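# Move old blue thermal pad from cold plate to tray

## Task

Remove the old blue thermal pad from the cold plate and place it in the tray, without the cold plate ever being raised off the table.

## Robot and tools

Robot: two arms, left_arm and right_arm, each with six joints and a parallel gripper. Loose objects may occasionally get a small nudge from outside. Anything that ends up off the table, or is set down off it and left, makes the task fail.

Frame: all hand positions, quaternions (wxyz), velocities and targets are in the scene frame. Its origin is at table-top height, halfway between the two arms' nominal bases. +z is up, +x points out over the table, and left_arm sits on the +y side. Arm names do not match image left and right. Real bases are offset from nominal; only a BASES line gives calibrated base positions. Reported hand pose can be a few cm off, more at long reach.

Row layout (shared by execute_actions and move): one flat list of 14 numbers covering both arms, even when only one arm moves. Numbers 1-7 are left_arm and 8-14 are right_arm. Inside each arm the order is: shoulder, waist, wrist roll, elbow, wrist pitch, wrist yaw, then the gripper opening. The first six are absolute target joint angles in radians, not offsets. Stated ranges in that order: shoulder 0.000 to 3.142, waist -2.880 to 2.880, wrist roll -2.094 to 2.094, elbow 0.000 to 3.019, wrist pitch -1.693 to 1.571, wrist yaw -1.571 to 1.571. A real limit may sit up to 0.084 rad to either side of the stated one. A target more than 0.084 rad beyond a limit, and further out than the joint's current angle, is refused. Targets past the true limit get clipped to it, and the result then reports "joint sent to its limit". Opening is an absolute value from -1 (closed) to +1 (fully open, 0.094 m pad gap). To keep a gripper unchanged, repeat its current command; 0 is a real half-open command.

execute_actions(actions, cameras): actions is a list of actions. Each action is a table of up to 15 rows, one row per 1/30 s control step. A short table repeats its last row until all 15 steps are done. An empty list only returns state and images. cameras selects images: leave it out, null or ["all"] for every camera, [] for none. Names are cam_high, cam_left_wrist, cam_right_wrist; an unknown name voids the call. The result also lists arm joint positions at some control steps.

move(target, speed, blend, opening_speed, blocking, cameras): target is one 14-number row or a list of up to 15 rows, all sharing 10 s at most. Joints move in sync, so grippers travel along curves. They do not avoid obstacles or the other arm. speed is in rad/s (0.01 to 12.57, default 0.5) for the joint with the longest way to go; give one value or one per target. blend (rad) rounds corners between list targets. opening_speed is the rate of change on the -1..+1 scale per second, at least 0.2; use a value near the minimum when closing on something that could squash. blocking=false returns after about 0.5 s while the move keeps running; a later move takes over from it. The result adds a "move:" line: done, off_target (at rest but a joint more than 0.035 rad from target), moving, held, or fault, plus limits=held if steps were withheld. done does not mean contact or no contact.

wait(seconds 0 to 10, cameras): lets time pass with the last commands held. stop(cameras): brakes a running move, and it needs some distance to do so. zoom_image(camera, region=[x0,y0,x1,y1]): pixel box in that camera's latest image, at most 504x504, origin top-left. finished_scene(scene): ends the scene for good. The goal must stay met with the robot let go.

Reading results: Joint positions and Joint velocities give one block per arm in the row order, then the pad gap in m or m/s. Joint targets shows what is being commanded now. Tool commands shows current gripper commands. grip_measured uses the opening scale and reads up to about 2.7 mm wide when empty. On a hard part it may read about 3 mm narrower than the part. The gripper reaches full force roughly 0.05 below the reading at first touch; release by commanding well above grip_measured. grip_effort_nm is motor effort: negative means closing, and it is not pad force. Joint torques follow the joint order; entries 4 and 5 wrap at ±28 N m. "joint command not followed" means the clearance check changed some targets. end_effector_position is the point between the pads, about 1 cm behind the fingertips. The fingers point along the gripper's +z and close along its y.

Motion limits: each step's target stays within a fixed lead of the measured angle. That lead is 0.716 rad for shoulder and waist, 0.645 for elbow, 0.69 for wrist pitch, 1.84 for wrist yaw, 3.24 for wrist roll. Targets that would move the gripper more than 110 mm are scaled back. Very small turns may not start. A move that is unfinished when an action ends needs its remainder sent again.

Cameras: cam_high is fixed, and the two wrist cameras are 896x504. Calibration (K, distortion, T_world_to_cam) is given per camera and may be slightly off.

Avoid: dropping the pad, releasing it while it moves, fast impacts, hard presses, and any contact or gripping between the two arms, which can fail the task. Do not lift the cold plate. Stretched arms, held loads and pushing into unreachable poses heat the motors. After a MOTOR HOT line, at 100 °C that arm goes limp for 30 s or more (OVER-TEMPERATURE FAULT).

Each tool is called after "Emit:" in YAML: its name, and indented under it one key for each argument.

## Session

Emit:
execute_actions:
  actions: []

Scene clock: 0.00 s.
left_arm: end_effector_position=(+0.0167, +0.0030, +0.1982) grip_measured=+1.000 grip_effort_nm=n/a end_effector_quat_wxyz=(+0.356, +0.566, +0.657, -0.349) | right_arm: end_effector_position=(+0.4992, -0.1782, +0.2109) grip_measured=+1.000 grip_effort_nm=n/a end_effector_quat_wxyz=(+0.271, -0.442, +0.854, +0.037)
Joint names: [shoulder, waist, wrist roll, elbow, wrist pitch, wrist yaw]
Joint positions: left_arm=[0.632 -1.25 0.033 0.319 -0.223 0.166 0.094] | right_arm=[1.44 0.183 -0.756 1.162 -0.79 -0.245 0.094]
Joint velocities: within noise
Joint torques (N m): no reading
Heat: left arm: hottest gripper 29 °C; right arm: hottest shoulder 33 °C.
Joint targets: left_arm=[0.632 -1.250 0.033 0.343 -0.220 0.166] | right_arm=[1.446 0.183 -0.756 1.184 -0.789 -0.244]
Tool commands: left_gripper/opening=+1.0 right_gripper/opening=+1.0

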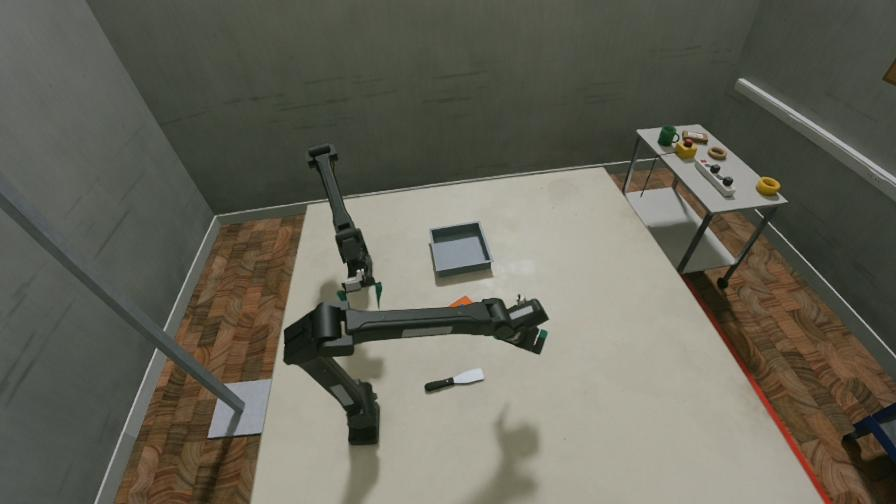

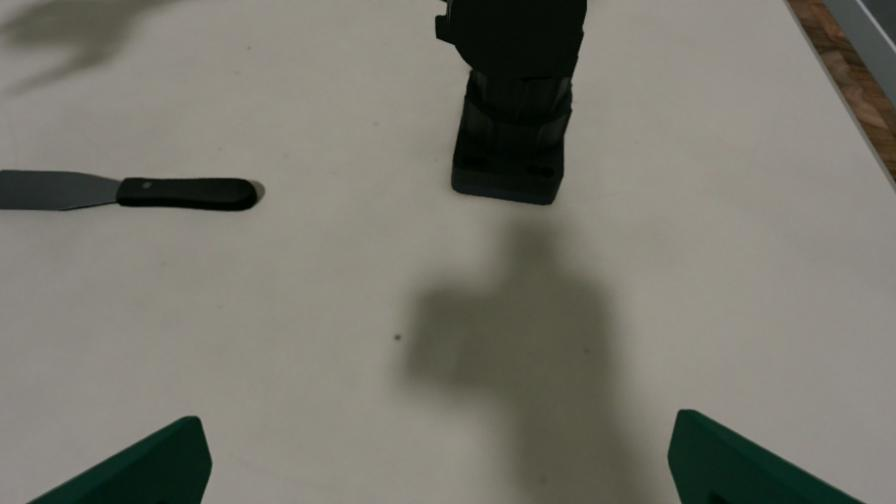

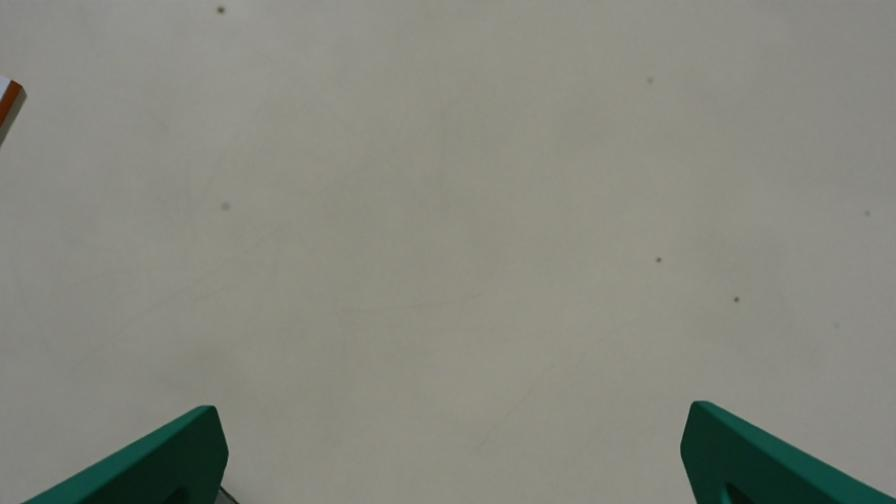

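Emit:
zoom_image:
  camera: "cam_high"
  region: [380, 200, 560, 420]

Emit:
zoom_image:
  camera: "cam_high"
  region: [270, 130, 560, 460]

Scaled by 2.291 from the camera's 896x504 image, which has a finer 1280x720 frame.

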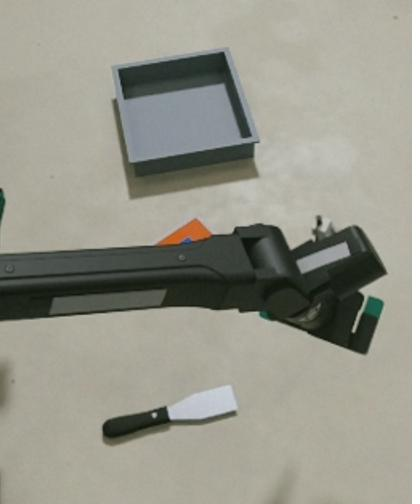

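Scaled by 1.527 from the camera's 896x504 image, which has a finer 1280x720 frame.

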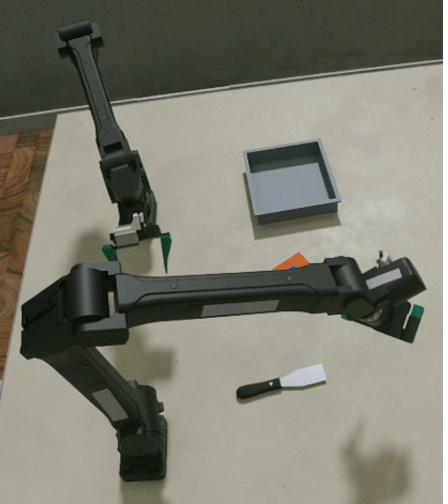

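Emit:
move:
  target: [0.632, -1.25, 0.033, 0.343, -0.22, 0.166, 1.0, 1.2, -0.9, -0.756, 1.1, -0.9, 0.0, 1.0]
  speed: 1.0
  cameras: ["cam_high", "cam_right_wrist"]

Scene clock: 14.57 s.
left_arm: end_effector_position=(+0.0167, +0.0030, +0.1982) grip_measured=+1.000 grip_effort_nm=-0.027 end_effector_quat_wxyz=(+0.356, +0.566, +0.657, -0.349) | right_arm: end_effector_position=(+0.2580, -0.6670, +0.2738) grip_measured=+1.000 grip_effort_nm=-0.027 end_effector_quat_wxyz=(+0.188, +0.091, +0.954, -0.213)
Joint names: [shoulder, waist, wrist roll, elbow, wrist pitch, wrist yaw]
Joint positions: left_arm=[0.632 -1.25 0.033 0.319 -0.223 0.166 0.094] | right_arm=[1.209 -0.899 -0.756 1.102 -0.888 -0.002 0.094]
Joint velocities: within noise
Joint torques (N m): left_arm=[-0.5 0.26 0 10.22 1.72 -0.02] | right_arm=[-9.88 -0.09 0.03 10 1.2 -0.01]
Heat: left arm: hottest elbow 30 °C; right arm: hottest shoulder 33 °C.
Joint targets: left_arm=[0.632 -1.250 0.033 0.343 -0.220 0.166] | right_arm=[1.200 -0.900 -0.756 1.100 -0.900 0.000]
move: done
camera_calibration:
cam_right_wrist: T_world_to_cam=[[-0.266151, -0.89588, 0.355757, -0.62498], [-0.961451, 0.273184, -0.0313461, 0.480196], [-0.0691047, -0.350386, -0.934053, 0.126038], [0, 0, 0, 1]] pos_world=[0.304056, -0.646927, 0.35512]
Images, in order (width x height): cam_high 896x504, cam_right_wrist 896x504.

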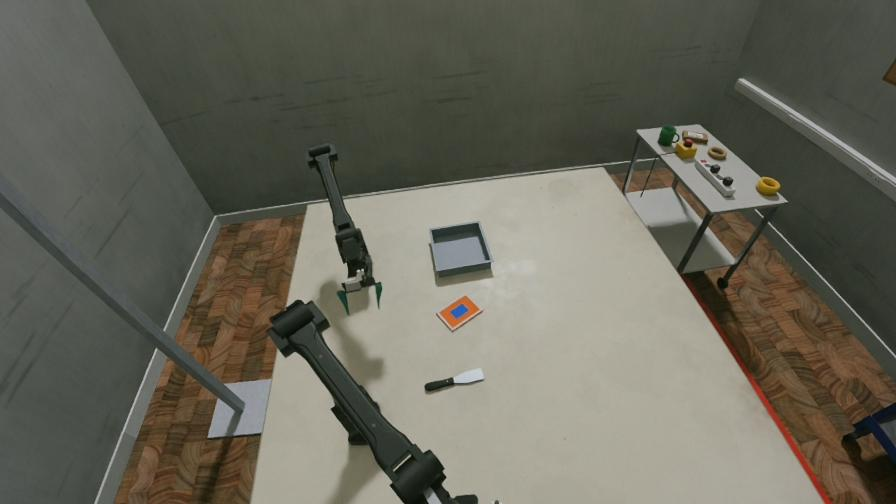

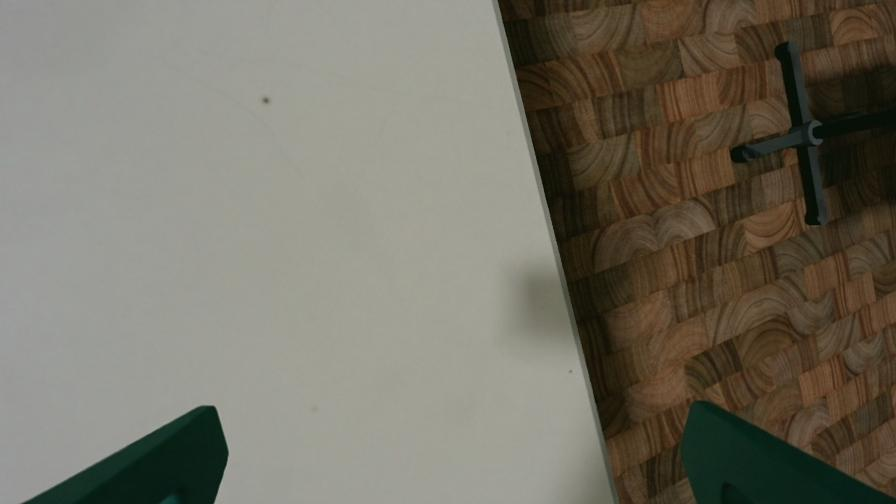

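Emit:
zoom_image:
  camera: "cam_high"
  region: [410, 280, 510, 340]

Emit:
zoom_image:
  camera: "cam_high"
  region: [400, 210, 520, 410]

Scaled by 5.040 from the camera's 896x504 image, which has a finer 1280x720 frame.

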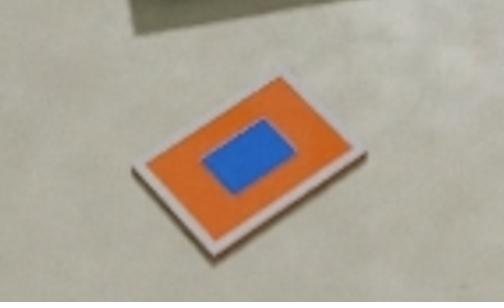

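Scaled by 2.520 from the camera's 896x504 image, which has a finer 1280x720 frame.

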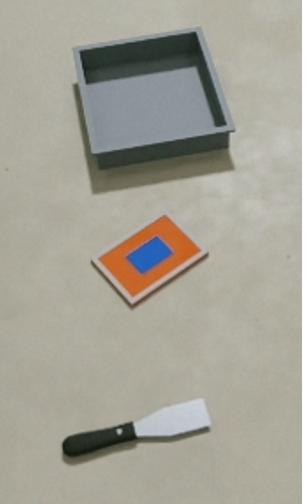

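Emit:
move:
  target: [1.0, -0.51, 0.033, 1.0, -1.1, 0.0, 1.0, 1.0, -0.2, 0.0, 0.9, -1.2, 0.0, 1.0]
  speed: 0.9

Scene clock: 33.50 s.
left_arm: end_effector_position=(+0.2555, +0.1353, +0.2793) grip_measured=+1.000 grip_effort_nm=-0.032 end_effector_quat_wxyz=(+0.211, +0.288, +0.932, -0.059) | right_arm: end_effector_position=(+0.3004, -0.3721, +0.2214) grip_measured=+1.000 grip_effort_nm=-0.022 end_effector_quat_wxyz=(+0.136, +0.121, +0.983, -0.017)
Joint names: [shoulder, waist, wrist roll, elbow, wrist pitch, wrist yaw]
Joint positions: left_arm=[0.989 -0.522 0.033 0.952 -1.092 0.002 0.094] | right_arm=[1.011 -0.209 -0.012 0.903 -1.189 -0.002 0.094]
Joint velocities: within noise
Joint torques (N m): left_arm=[-4.13 1.2 0 11.79 0.59 -0.13] | right_arm=[-6.77 0.67 0.14 9.52 0.75 0.01]
Heat: left arm: hottest elbow 32 °C; right arm: hottest shoulder 34 °C.
Joint targets: left_arm=[1.000 -0.510 0.033 1.000 -1.100 0.000] | right_arm=[1.000 -0.200 0.000 0.900 -1.200 0.000]
move: off_target (left_arm); left_arm: the elbow is farthest, 0.048 rad from its target
camera_calibration:
cam_left_wrist: T_world_to_cam=[[-0.565686, -0.824578, -0.00841126, 0.255824], [-0.824103, 0.565663, -0.0296634, 0.184132], [0.0292177, -0.00984845, -0.999525, 0.364355], [0, 0, 0, 1]] pos_world=[0.285814, 0.110378, 0.371795]
cam_right_wrist: T_world_to_cam=[[-0.255068, -0.966818, -0.0142515, -0.278738], [-0.957985, 0.250684, 0.139365, 0.391584], [-0.131167, 0.0492002, -0.990139, 0.363045], [0, 0, 0, 1]] pos_world=[0.351654, -0.385514, 0.30092]

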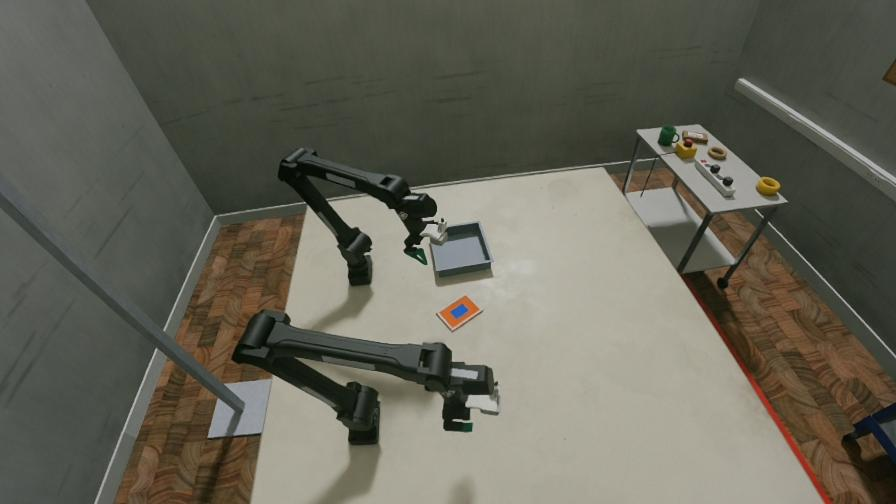

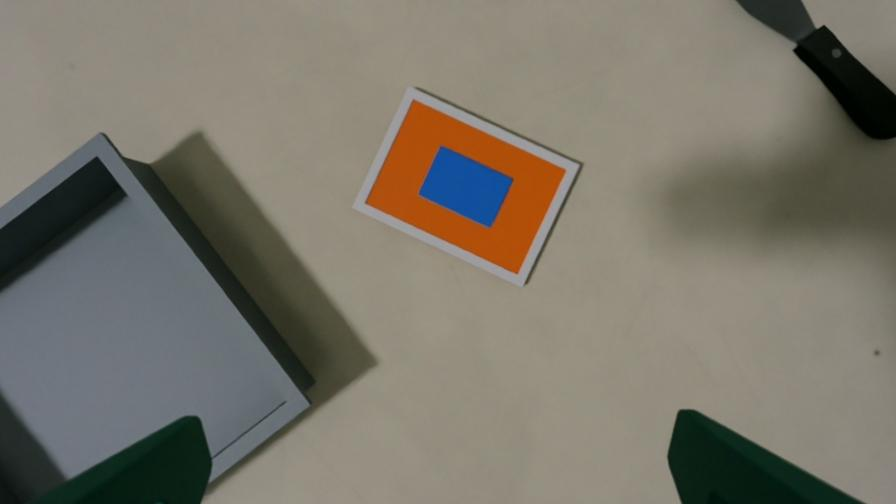

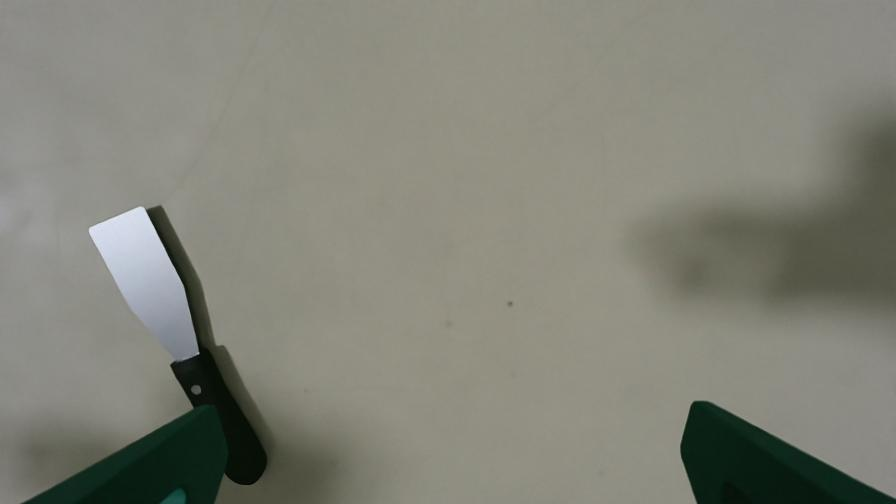

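Emit:
zoom_image:
  camera: "cam_left_wrist"
  region: [340, 70, 600, 300]

Emit:
zoom_image:
  camera: "cam_right_wrist"
  region: [70, 190, 300, 500]

Scaled by 1.938 from the camera's 896x504 image, which has a finer 1280x720 frame.

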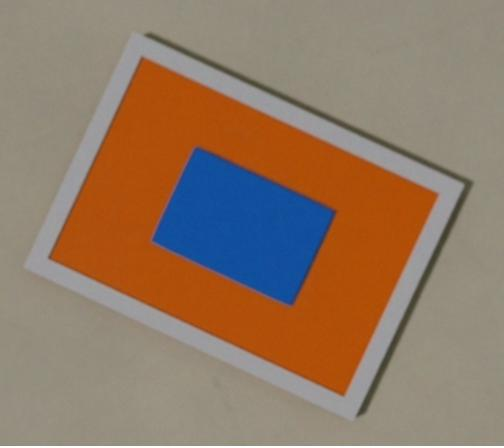

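Scaled by 1.626 from the camera's 896x504 image, which has a finer 1280x720 frame.

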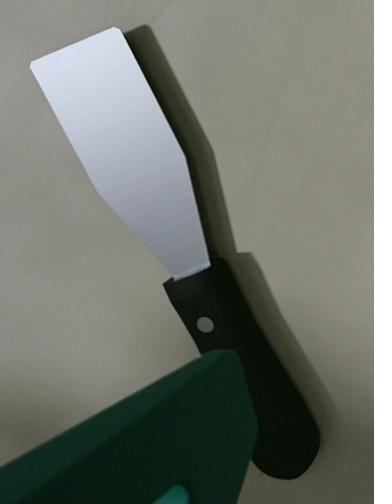

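Emit:
move:
  target: [1.0, -0.51, 0.033, 1.0, -1.5, 0.0, 1.0, 1.0, -0.2, 0.0, 0.9, -0.8, 0.0, 1.0]
  speed: 1.0
  cameras: ["cam_left_wrist"]

Emit:
move:
  target: [1.0, -0.51, 0.033, 0.75, -1.5, 0.0, 1.0, 1.35, -0.2, 0.0, 0.9, -0.8, 0.0, 1.0]
  speed: 1.0
  cameras: ["cam_left_wrist", "cam_right_wrist"]

Scene clock: 49.37 s.
left_arm: end_effector_position=(+0.1756, +0.1861, +0.2558) grip_measured=+1.000 grip_effort_nm=-0.042 end_effector_quat_wxyz=(+0.020, +0.295, +0.955, -0.006) | right_arm: end_effector_position=(+0.3785, -0.3925, +0.2599) grip_measured=+1.000 grip_effort_nm=-0.022 end_effector_quat_wxyz=(+0.313, +0.116, +0.942, -0.041)
Joint names: [shoulder, waist, wrist roll, elbow, wrist pitch, wrist yaw]
Joint positions: left_arm=[0.989 -0.522 0.033 0.952 -1.492 0.002 0.094] | right_arm=[1.011 -0.209 -0.011 0.9 -0.817 -0.002 0.094]
Joint velocities: within noise
Joint torques (N m): left_arm=[-3.55 1.2 0.01 11.25 -0.21 -0.13] | right_arm=[-7.36 0.67 0.12 10.32 2.44 0.01]
Heat: left arm: hottest elbow 34 °C; right arm: hottest shoulder 34 °C.
Joint targets: left_arm=[1.000 -0.510 0.033 1.000 -1.500 0.000] | right_arm=[1.000 -0.200 0.000 0.900 -0.800 0.000]
move: off_target (left_arm); left_arm: the elbow is farthest, 0.048 rad from its target
camera_calibration:
cam_left_wrist: T_world_to_cam=[[-0.566123, -0.824298, 0.00612556, 0.248564], [-0.767114, 0.52954, 0.36211, -0.0146174], [-0.30173, 0.200299, -0.932115, 0.345498], [0, 0, 0, 1]] pos_world=[0.233752, 0.143429, 0.325815]
Images, in order (width x height): cam_left_wrist 896x504.

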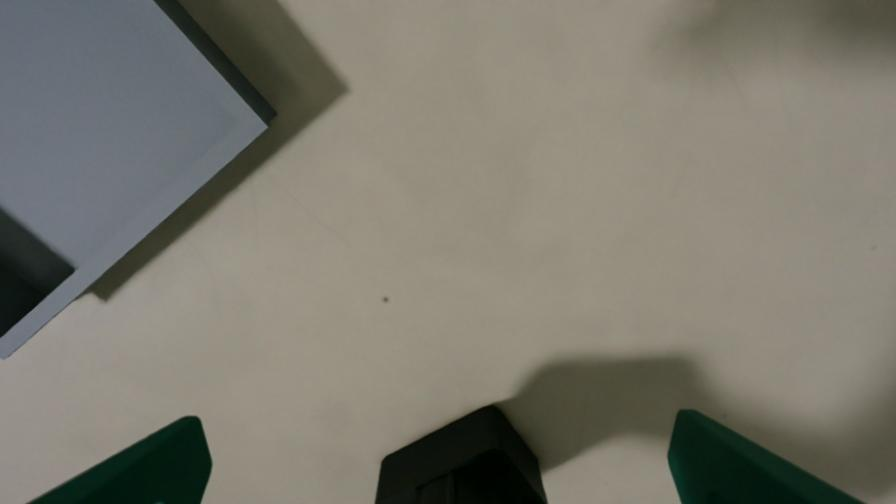

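Scene clock: 50.27 s.
left_arm: end_effector_position=(+0.1241, +0.2187, +0.1812) grip_measured=+1.000 grip_effort_nm=-0.042 end_effector_quat_wxyz=(-0.082, +0.294, +0.952, +0.021) | right_arm: end_effector_position=(+0.3932, -0.3964, +0.1246) grip_measured=+1.000 grip_effort_nm=-0.027 end_effector_quat_wxyz=(+0.151, +0.121, +0.981, -0.020)
Joint names: [shoulder, waist, wrist roll, elbow, wrist pitch, wrist yaw]
Joint positions: left_arm=[0.996 -0.522 0.033 0.749 -1.495 0.002 0.094] | right_arm=[1.345 -0.209 -0.011 0.891 -0.811 -0.002 0.094]
Joint velocities: within noise
Joint torques (N m): left_arm=[-3.49 1.2 0 7.31 -0.39 -0.13] | right_arm=[-9.52 0.67 0.12 9.48 1.66 0.01]
Heat: left arm: hottest elbow 34 °C; right arm: hottest shoulder 34 °C.
Joint targets: left_arm=[1.000 -0.510 0.033 0.750 -1.500 0.000] | right_arm=[1.350 -0.200 0.000 0.900 -0.800 0.000]
move: done
camera_calibration:
cam_left_wrist: T_world_to_cam=[[-0.564329, -0.825439, 0.0135538, 0.245557], [-0.685116, 0.477427, 0.550163, -0.07731], [-0.460597, 0.301187, -0.834947, 0.233981], [0, 0, 0, 1]] pos_world=[0.19338, 0.16913, 0.234567]
cam_right_wrist: T_world_to_cam=[[-0.255754, -0.966632, -0.0146035, -0.279523], [-0.961484, 0.252761, 0.107984, 0.506142], [-0.10069, 0.0416585, -0.994045, 0.266167], [0, 0, 0, 1]] pos_world=[0.441958, -0.409216, 0.205844]
Images, in order (width x height): cam_left_wrist 896x504, cam_right_wrist 896x504.

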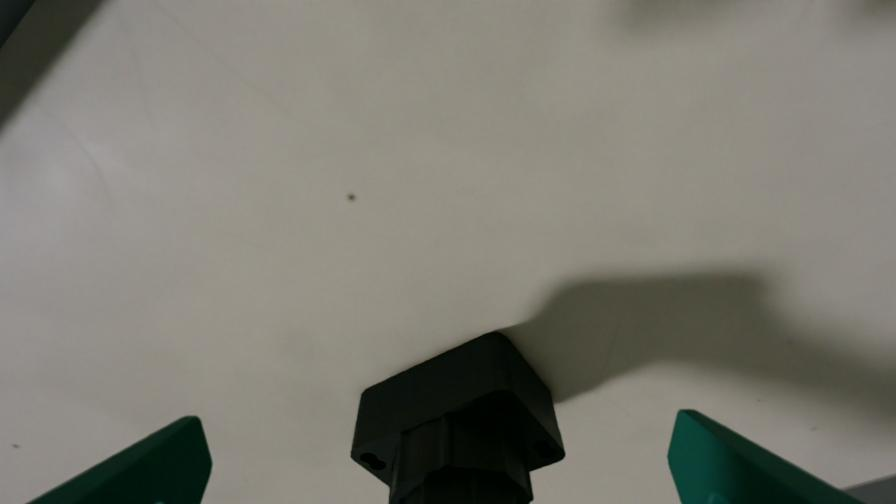

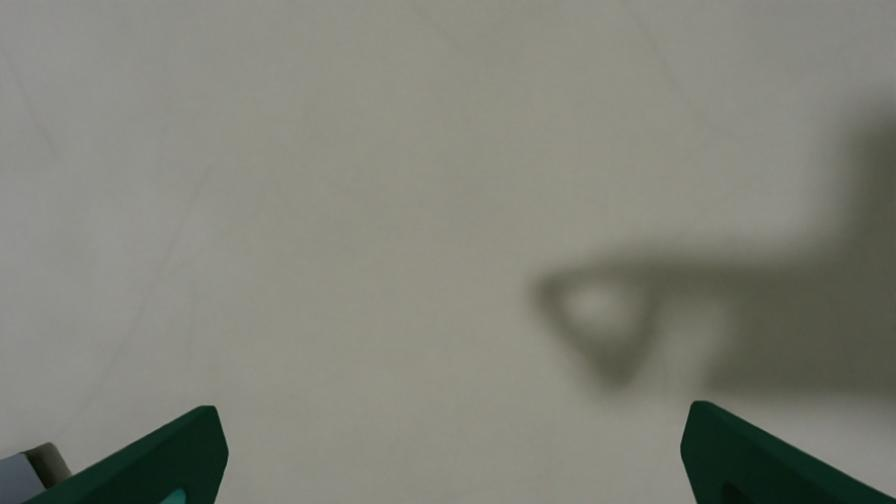

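Emit:
move:
  target: [1.162, -0.562, 0.033, 0.43, -0.05, 0.0, 1.0, 1.0, -0.2, 0.0, 0.9, -1.1, 0.0, 1.0]
  speed: 1.0
  cameras: ["cam_high", "cam_left_wrist", "cam_right_wrist"]

Scene clock: 68.07 s.
left_arm: end_effector_position=(+0.2791, +0.1088, +0.1105) grip_measured=+1.000 grip_effort_nm=-0.032 end_effector_quat_wxyz=(+0.369, +0.284, +0.879, -0.106) | right_arm: end_effector_position=(+0.3197, -0.3771, +0.2245) grip_measured=+1.000 grip_effort_nm=-0.022 end_effector_quat_wxyz=(+0.180, +0.121, +0.976, -0.023)
Joint names: [shoulder, waist, wrist roll, elbow, wrist pitch, wrist yaw]
Joint positions: left_arm=[1.151 -0.547 0.033 0.433 -0.065 0.002 0.094] | right_arm=[1.009 -0.209 -0.01 0.891 -1.088 -0.002 0.094]
Joint velocities: within noise
Joint torques (N m): left_arm=[-4.37 -0.91 0 6.54 1.96 -0.13] | right_arm=[-6.65 0.67 0.12 10.56 0.9 0.01]
Heat: left arm: hottest elbow 33 °C; right arm: hottest shoulder 33 °C.
Joint targets: left_arm=[1.162 -0.562 0.033 0.430 -0.050 0.000] | right_arm=[1.000 -0.200 0.000 0.900 -1.100 0.000]
move: done
camera_calibration:
cam_left_wrist: T_world_to_cam=[[-0.581816, -0.813074, -0.0200235, 0.250438], [-0.752524, 0.547501, -0.365991, 0.232719], [0.30854, -0.197871, -0.930403, 0.129637], [0, 0, 0, 1]] pos_world=[0.280837, 0.101862, 0.210803]
cam_right_wrist: T_world_to_cam=[[-0.255253, -0.966761, -0.0148325, -0.278394], [-0.965909, 0.254282, 0.0485923, 0.435117], [-0.0432055, 0.0267301, -0.998709, 0.334296], [0, 0, 0, 1]] pos_world=[0.363665, -0.388719, 0.308592]

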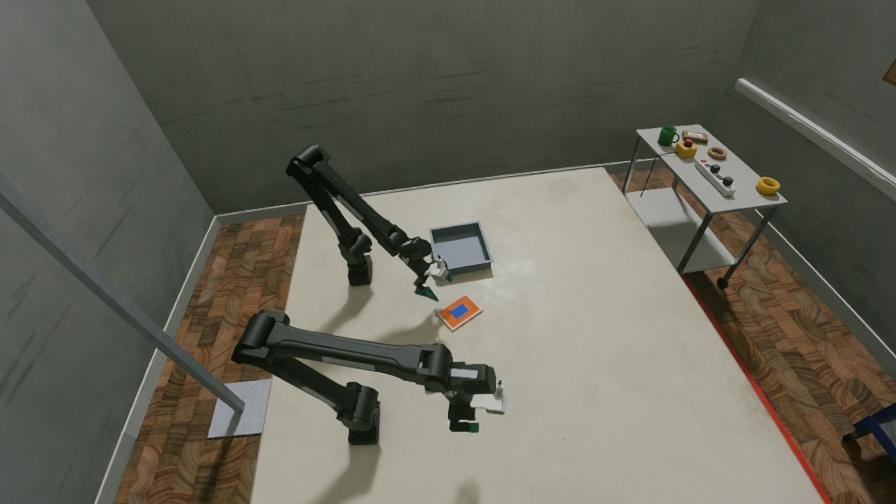

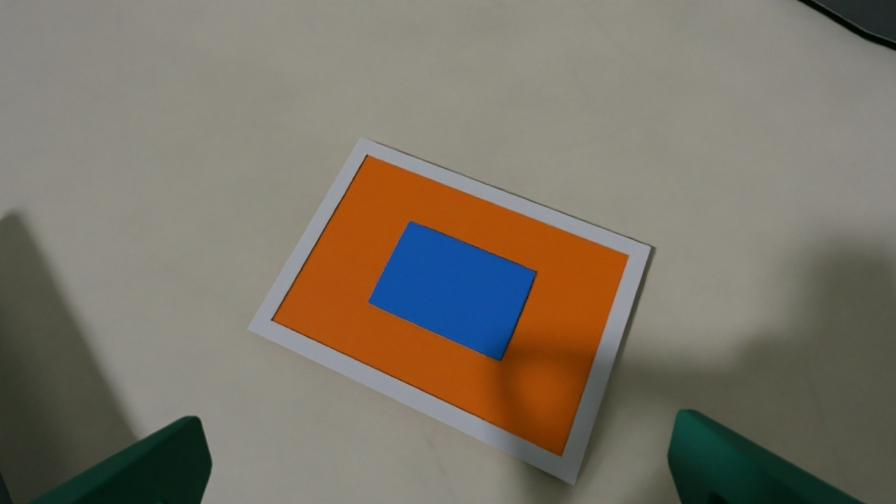

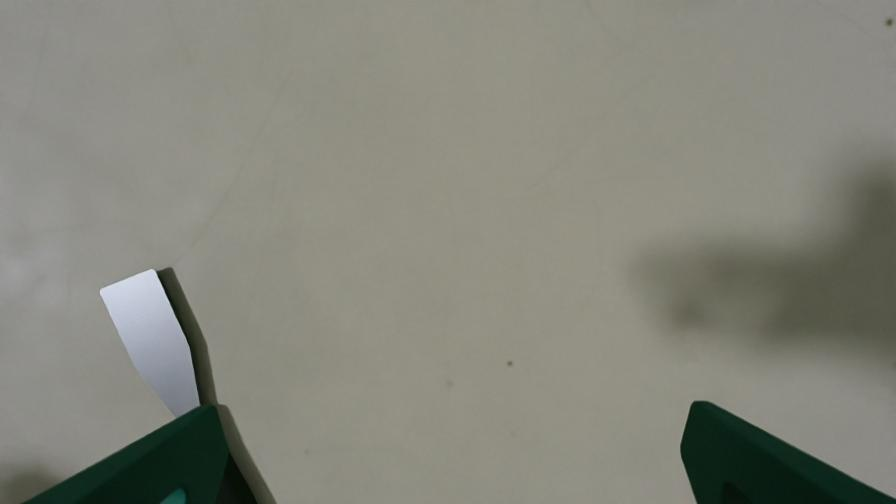

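Emit:
zoom_image:
  camera: "cam_left_wrist"
  region: [350, 200, 560, 380]

Emit:
zoom_image:
  camera: "cam_left_wrist"
  region: [240, 120, 680, 500]

Scaled by 2.400 from the camera's 896x504 image, which has a finer 1280x720 frame.

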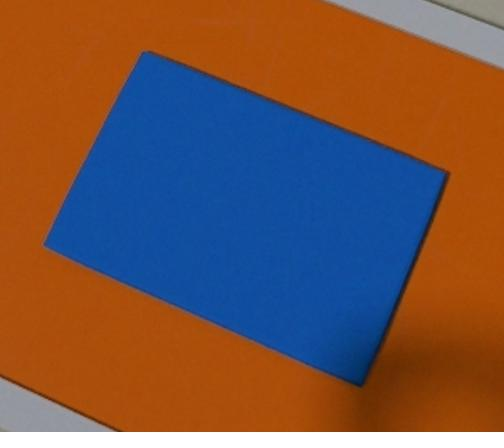

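Scaled by 1.145 from the camera's 896x504 image, which has a finer 1280x720 frame.

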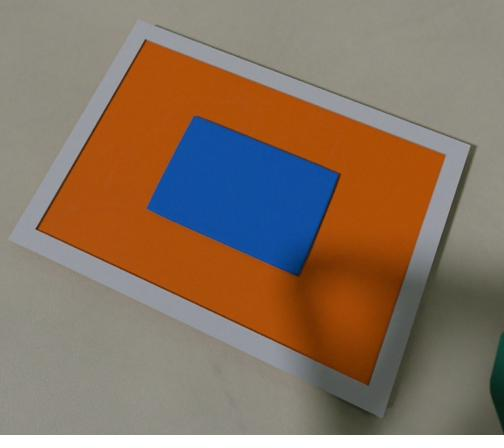

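Emit:
move:
  target: [1.687, -0.575, 0.44, 1.14, -1.035, 0.0, 0.7, 1.0, -0.2, 0.0, 0.9, -1.1, 0.0, 1.0]
  speed: 0.8
  cameras: ["cam_high", "cam_left_wrist"]

Scene clock: 88.43 s.
left_arm: end_effector_position=(+0.3174, +0.0763, +0.0789) grip_measured=+0.703 grip_effort_nm=-0.173 end_effector_quat_wxyz=(-0.015, +0.493, +0.870, +0.000) | right_arm: end_effector_position=(+0.3195, -0.3771, +0.2245) grip_measured=+1.000 grip_effort_nm=-0.022 end_effector_quat_wxyz=(+0.180, +0.121, +0.976, -0.023)
Joint names: [shoulder, waist, wrist roll, elbow, wrist pitch, wrist yaw]
Joint positions: left_arm=[1.672 -0.56 0.427 1.099 -1.027 0.002 0.08] | right_arm=[1.009 -0.209 -0.01 0.891 -1.089 -0.002 0.094]
Joint velocities: within noise
Joint torques (N m): left_arm=[-11.63 -0.97 0.16 9.25 -0.24 -0.11] | right_arm=[-6.65 0.67 0.12 10.55 0.9 0.01]
Heat: left arm: hottest elbow 33 °C; right arm: hottest shoulder 33 °C.
Joint targets: left_arm=[1.687 -0.575 0.440 1.140 -1.035 0.000] | right_arm=[1.000 -0.200 0.000 0.900 -1.100 0.000]
move: off_target (left_arm); left_arm: the elbow is farthest, 0.041 rad from its target
camera_calibration:
cam_left_wrist: T_world_to_cam=[[-0.858678, -0.512139, 0.0196359, 0.307396], [-0.456702, 0.781993, 0.424158, 0.0936863], [-0.232583, 0.355247, -0.905375, 0.209494], [0, 0, 0, 1]] pos_world=[0.355466, 0.00974551, 0.143897]
Images, in order (width x height): cam_high 896x504, cam_left_wrist 896x504.

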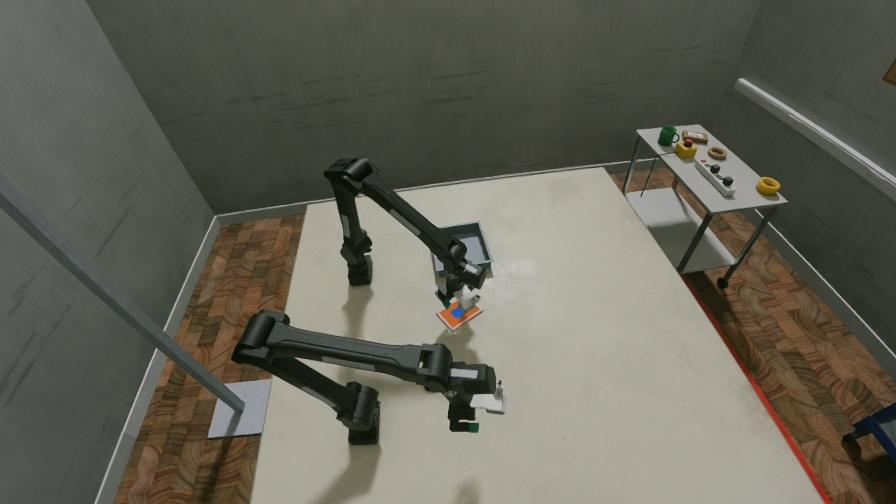

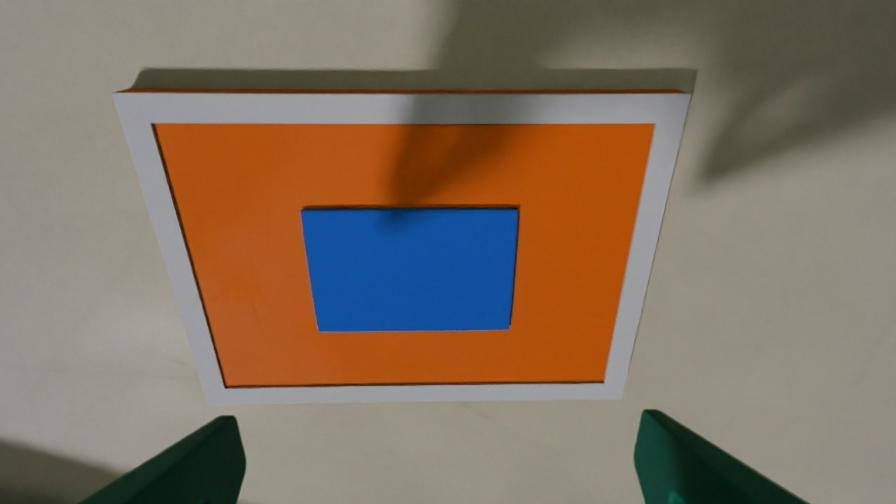

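Emit:
move:
  target: [1.738, -0.573, 0.44, 1.09, -0.916, 0.0, 0.7, 1.0, -0.2, 0.0, 0.9, -1.1, 0.0, 1.0]
  speed: 0.3
  cameras: ["cam_left_wrist"]

Scene clock: 94.77 s.
left_arm: end_effector_position=(+0.3308, +0.0668, +0.0544) grip_measured=+0.703 grip_effort_nm=-0.168 end_effector_quat_wxyz=(+0.006, +0.494, +0.870, -0.002) | right_arm: end_effector_position=(+0.3195, -0.3771, +0.2245) grip_measured=+1.000 grip_effort_nm=-0.022 end_effector_quat_wxyz=(+0.180, +0.121, +0.976, -0.023)
Joint names: [shoulder, waist, wrist roll, elbow, wrist pitch, wrist yaw]
Joint positions: left_arm=[1.723 -0.56 0.429 1.091 -0.926 0.002 0.08] | right_arm=[1.009 -0.209 -0.01 0.891 -1.089 -0.002 0.094]
Joint velocities: within noise
Joint torques (N m): left_arm=[-12.1 -0.79 0.12 6.05 0.49 -0.11] | right_arm=[-6.65 0.67 0.12 10.55 0.91 0.01]
Heat: left arm: hottest elbow 34 °C; right arm: hottest shoulder 33 °C.
Joint targets: left_arm=[1.738 -0.573 0.440 1.090 -0.916 0.000] | right_arm=[1.000 -0.200 0.000 0.900 -1.100 0.000]
move: done
camera_calibration:
cam_left_wrist: T_world_to_cam=[[-0.859824, -0.510587, 0.00198854, 0.315849], [-0.469686, 0.792461, 0.389101, 0.123095], [-0.200246, 0.333625, -0.921193, 0.185502], [0, 0, 0, 1]] pos_world=[0.366537, 0.00183209, 0.122359]
Images, in order (width x height): cam_left_wrist 896x504.

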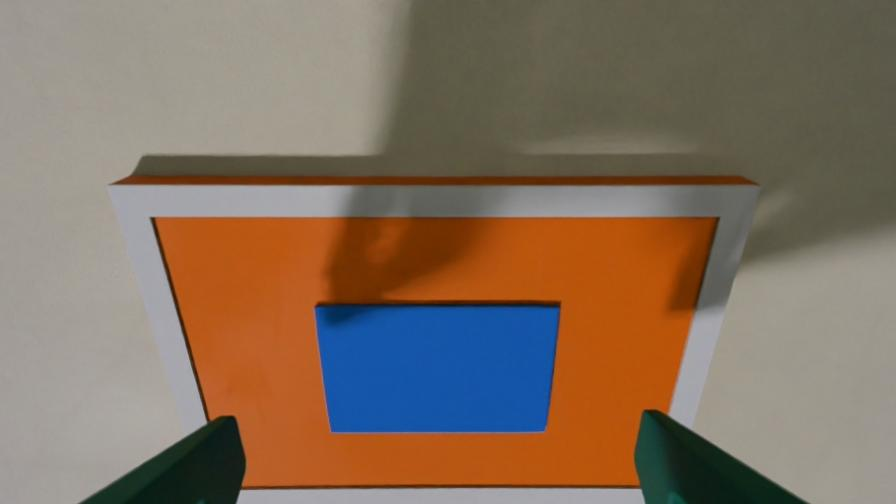

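Emit:
move:
  target: [1.764, -0.573, 0.44, 1.073, -0.881, 0.0, 0.7, 1.0, -0.2, 0.0, 0.9, -1.1, 0.0, 1.0]
  speed: 0.15
  cameras: ["cam_left_wrist"]

Scene clock: 104.37 s.
left_arm: end_effector_position=(+0.3286, +0.0683, +0.0380) grip_measured=+0.703 grip_effort_nm=-0.173 end_effector_quat_wxyz=(+0.002, +0.494, +0.870, -0.001) | right_arm: end_effector_position=(+0.3195, -0.3771, +0.2245) grip_measured=+1.000 grip_effort_nm=-0.032 end_effector_quat_wxyz=(+0.180, +0.121, +0.976, -0.023)
Joint names: [shoulder, waist, wrist roll, elbow, wrist pitch, wrist yaw]
Joint positions: left_arm=[1.749 -0.56 0.429 1.074 -0.891 0.002 0.08] | right_arm=[1.009 -0.209 -0.01 0.891 -1.089 -0.002 0.094]
Joint velocities: within noise
Joint torques (N m): left_arm=[-12.51 -0.73 0.12 5.85 0.39 -0.11] | right_arm=[-6.59 0.73 0.11 10.55 0.92 0.01]
Heat: left arm: hottest elbow 33 °C; right arm: hottest shoulder 33 °C.
Joint targets: left_arm=[1.764 -0.573 0.440 1.073 -0.881 0.000] | right_arm=[1.000 -0.200 0.000 0.900 -1.100 0.000]
move: done
camera_calibration:
cam_left_wrist: T_world_to_cam=[[-0.859983, -0.510293, 0.00551574, 0.314646], [-0.466684, 0.790771, 0.396089, 0.126118], [-0.206483, 0.338055, -0.918196, 0.171027], [0, 0, 0, 1]] pos_world=[0.364761, 0.00301466, 0.105347]
Images, in order (width x height): cam_left_wrist 896x504.

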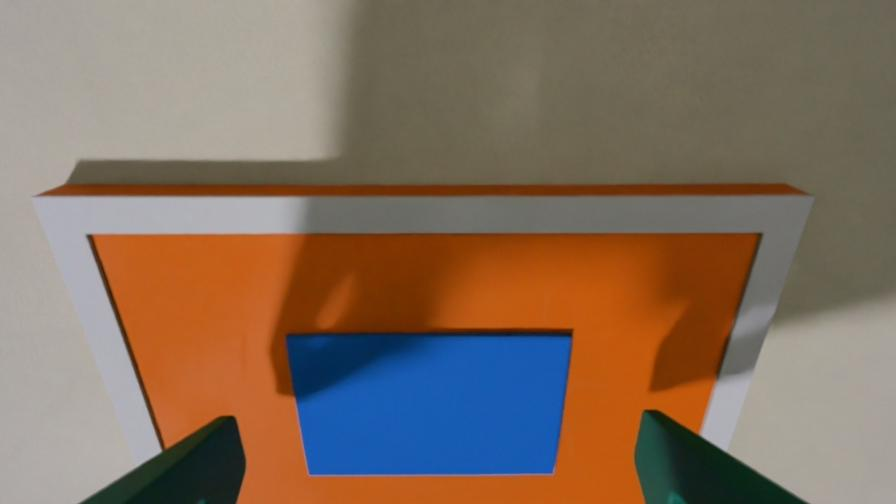

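Emit:
move:
  target: [1.7743, -0.573, 0.44, 1.0677, -0.8655, 0.0, 0.7, 1.0, -0.2, 0.0, 0.9, -1.1, 0.0, 1.0]
  speed: 0.1
  cameras: ["cam_left_wrist"]

Scene clock: 107.87 s.
left_arm: end_effector_position=(+0.3292, +0.0679, +0.0333) grip_measured=+0.703 grip_effort_nm=-0.168 end_effector_quat_wxyz=(+0.004, +0.494, +0.870, -0.001) | right_arm: end_effector_position=(+0.3195, -0.3771, +0.2245) grip_measured=+1.000 grip_effort_nm=-0.022 end_effector_quat_wxyz=(+0.180, +0.121, +0.976, -0.023)
Joint names: [shoulder, waist, wrist roll, elbow, wrist pitch, wrist yaw]
Joint positions: left_arm=[1.757 -0.56 0.429 1.07 -0.875 0.002 0.08] | right_arm=[1.009 -0.209 -0.01 0.891 -1.089 -0.002 0.094]
Joint velocities: within noise
Joint torques (N m): left_arm=[-12.04 -0.73 0.11 5.75 0.47 -0.11] | right_arm=[-6.65 0.67 0.12 10.54 0.91 0.01]
Heat: left arm: hottest elbow 33 °C; right arm: hottest shoulder 33 °C.
Joint targets: left_arm=[1.774 -0.573 0.440 1.068 -0.865 0.000] | right_arm=[1.000 -0.200 0.000 0.900 -1.100 0.000]
move: done
camera_calibration:
cam_left_wrist: T_world_to_cam=[[-0.859976, -0.510318, 0.00405894, 0.314966], [-0.467837, 0.791516, 0.393232, 0.128893], [-0.203886, 0.336271, -0.91943, 0.166206], [0, 0, 0, 1]] pos_world=[0.365051, 0.00282172, 0.100852]
Images, in order (width x height): cam_left_wrist 896x504.

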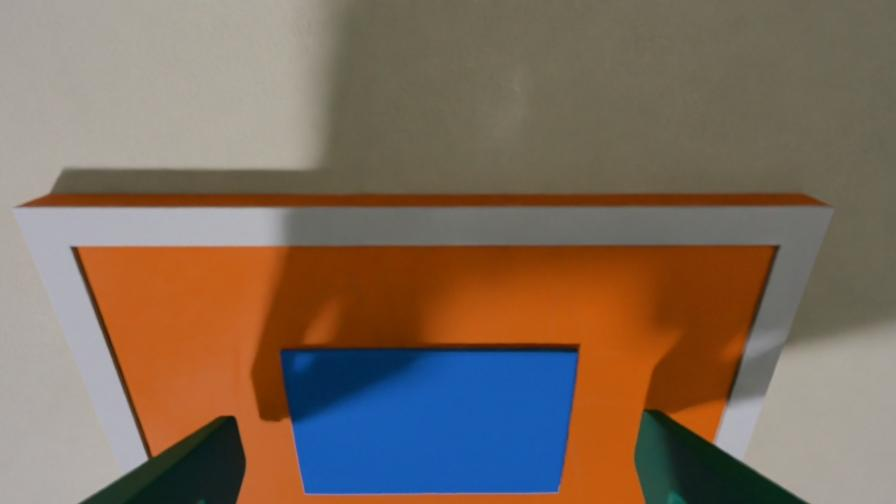

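Emit:
move:
  target: [1.7795, -0.573, 0.44, 1.065, -0.8577, 0.0, 0.7, 1.0, -0.2, 0.0, 0.9, -1.1, 0.0, 1.0]
  speed: 0.1
  cameras: ["cam_left_wrist"]

Scene clock: 109.20 s.
left_arm: end_effector_position=(+0.3302, +0.0672, +0.0314) grip_measured=+0.703 grip_effort_nm=-0.164 end_effector_quat_wxyz=(+0.005, +0.494, +0.870, -0.001) | right_arm: end_effector_position=(+0.3195, -0.3771, +0.2245) grip_measured=+1.000 grip_effort_nm=-0.022 end_effector_quat_wxyz=(+0.180, +0.121, +0.976, -0.023)
Joint names: [shoulder, waist, wrist roll, elbow, wrist pitch, wrist yaw]
Joint positions: left_arm=[1.762 -0.56 0.429 1.07 -0.868 0.002 0.08] | right_arm=[1.009 -0.209 -0.01 0.891 -1.089 -0.002 0.094]
Joint velocities: within noise
Joint torques (N m): left_arm=[-12.1 -0.73 0.11 5.55 0.61 -0.11] | right_arm=[-6.65 0.67 0.12 10.56 0.91 0.01]
Heat: left arm: hottest elbow 33 °C; right arm: hottest shoulder 33 °C.
Joint targets: left_arm=[1.780 -0.573 0.440 1.065 -0.858 0.000] | right_arm=[1.000 -0.200 0.000 0.900 -1.100 0.000]
move: done
camera_calibration:
cam_left_wrist: T_world_to_cam=[[-0.859987, -0.510308, 0.00279303, 0.315514], [-0.468824, 0.792214, 0.390643, 0.131141], [-0.201561, 0.334639, -0.920538, 0.164325], [0, 0, 0, 1]] pos_world=[0.365942, 0.00212821, 0.0991564]
Images, in order (width x height): cam_left_wrist 896x504.

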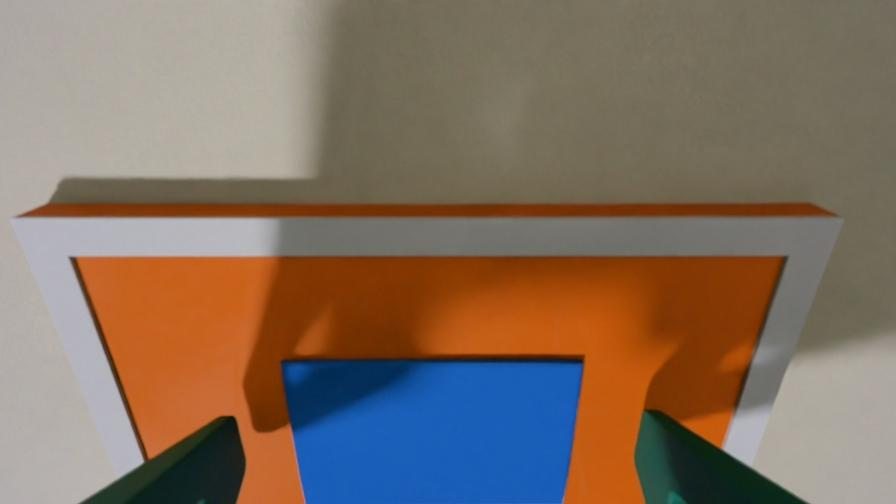

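Emit:
move:
  target: [1.7795, -0.573, 0.44, 1.054, -0.8577, 0.0, 0.7, 1.0, -0.2, 0.0, 0.9, -1.1, 0.0, 1.0]
  speed: 0.1
  cameras: ["cam_left_wrist"]

Scene clock: 112.47 s.
left_arm: end_effector_position=(+0.3252, +0.0707, +0.0276) grip_measured=+0.703 grip_effort_nm=-0.168 end_effector_quat_wxyz=(+0.000, +0.494, +0.870, -0.001) | right_arm: end_effector_position=(+0.3195, -0.3771, +0.2245) grip_measured=+1.000 grip_effort_nm=-0.022 end_effector_quat_wxyz=(+0.180, +0.121, +0.976, -0.023)
Joint names: [shoulder, waist, wrist roll, elbow, wrist pitch, wrist yaw]
Joint positions: left_arm=[1.762 -0.56 0.429 1.057 -0.867 0.002 0.08] | right_arm=[1.009 -0.209 -0.01 0.891 -1.089 -0.002 0.094]
Joint velocities: within noise
Joint torques (N m): left_arm=[-12.1 -0.79 0.12 5.56 0.49 -0.11] | right_arm=[-6.65 0.67 0.12 10.55 0.91 0.01]
Heat: left arm: hottest elbow 33 °C; right arm: hottest shoulder 33 °C.
Joint targets: left_arm=[1.780 -0.573 0.440 1.054 -0.858 0.000] | right_arm=[1.000 -0.200 0.000 0.900 -1.100 0.000]
move: done
camera_calibration:
cam_left_wrist: T_world_to_cam=[[-0.859932, -0.51035, 0.00769832, 0.31286], [-0.464979, 0.789526, 0.400553, 0.12615], [-0.2105, 0.340869, -0.916241, 0.160959], [0, 0, 0, 1]] pos_world=[0.361577, 0.00520346, 0.0945394]
Images, in order (width x height): cam_left_wrist 896x504.

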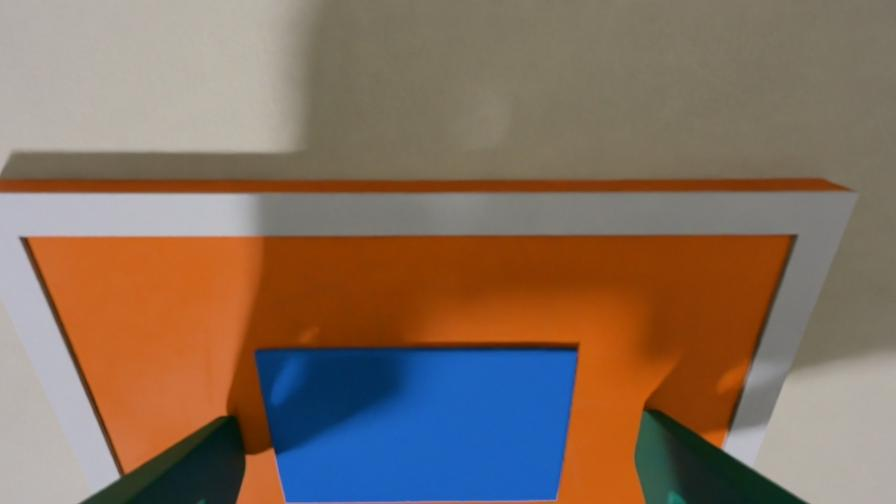

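Emit:
zoom_image:
  camera: "cam_left_wrist"
  region: [190, 320, 400, 504]

Emit:
zoom_image:
  camera: "cam_left_wrist"
  region: [540, 320, 800, 504]

Scaled by 2.400 from the camera's 896x504 image, which has a finer 1280x720 frame.

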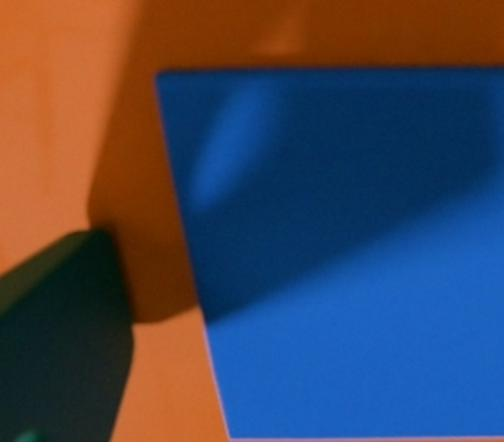

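Scaled by 1.938 from the camera's 896x504 image, which has a finer 1280x720 frame.

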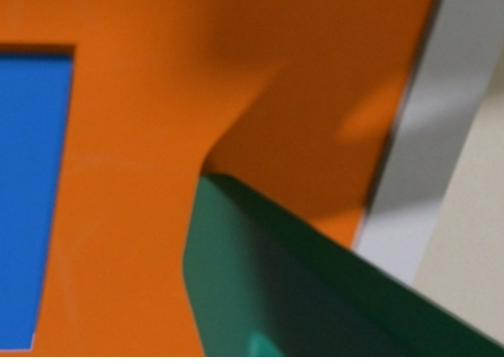

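Emit:
move:
  target: [1.784, -0.539, 0.44, 1.054, -0.8507, 0.0, 0.7, 1.0, -0.2, 0.0, 0.9, -1.1, 0.0, 1.0]
  speed: 0.1
  cameras: ["cam_left_wrist"]

Scene clock: 116.90 s.
left_arm: end_effector_position=(+0.3271, +0.0717, +0.0264) grip_measured=+0.703 grip_effort_nm=-0.164 end_effector_quat_wxyz=(+0.001, +0.492, +0.871, -0.001) | right_arm: end_effector_position=(+0.3195, -0.3771, +0.2245) grip_measured=+1.000 grip_effort_nm=-0.022 end_effector_quat_wxyz=(+0.180, +0.121, +0.976, -0.023)
Joint names: [shoulder, waist, wrist roll, elbow, wrist pitch, wrist yaw]
Joint positions: left_arm=[1.764 -0.556 0.429 1.057 -0.861 0.002 0.08] | right_arm=[1.009 -0.209 -0.01 0.891 -1.089 -0.002 0.094]
Joint velocities: within noise
Joint torques (N m): left_arm=[-11.87 1.67 0.11 5.59 0.46 -0.1] | right_arm=[-6.65 0.62 0.12 10.55 0.91 0.01]
Heat: left arm: hottest elbow 33 °C; right arm: hottest elbow 34 °C.
Joint targets: left_arm=[1.784 -0.539 0.440 1.054 -0.851 0.000] | right_arm=[1.000 -0.200 0.000 0.900 -1.100 0.000]
move: done
camera_calibration:
cam_left_wrist: T_world_to_cam=[[-0.857812, -0.513922, 0.00656006, 0.314562], [-0.469166, 0.788191, 0.398295, 0.128267], [-0.209863, 0.338584, -0.917234, 0.159932], [0, 0, 0, 1]] pos_world=[0.363577, 0.00641063, 0.0935433]
Images, in order (width x height): cam_left_wrist 896x504.

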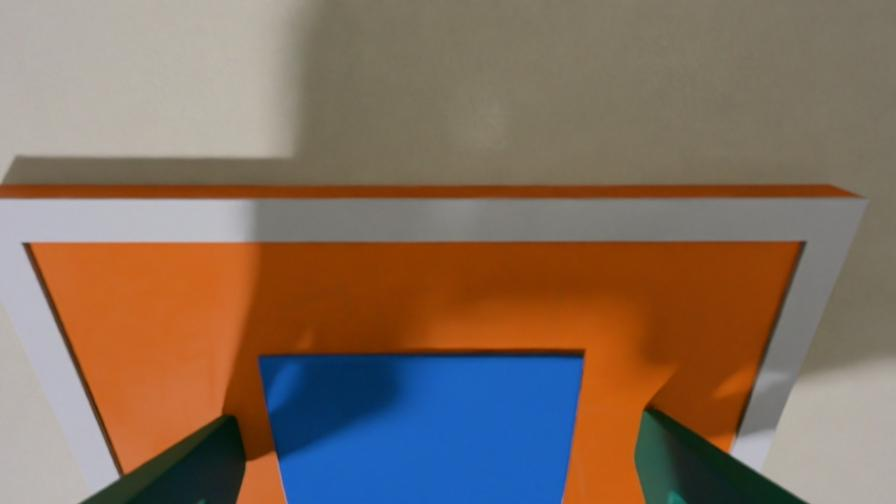

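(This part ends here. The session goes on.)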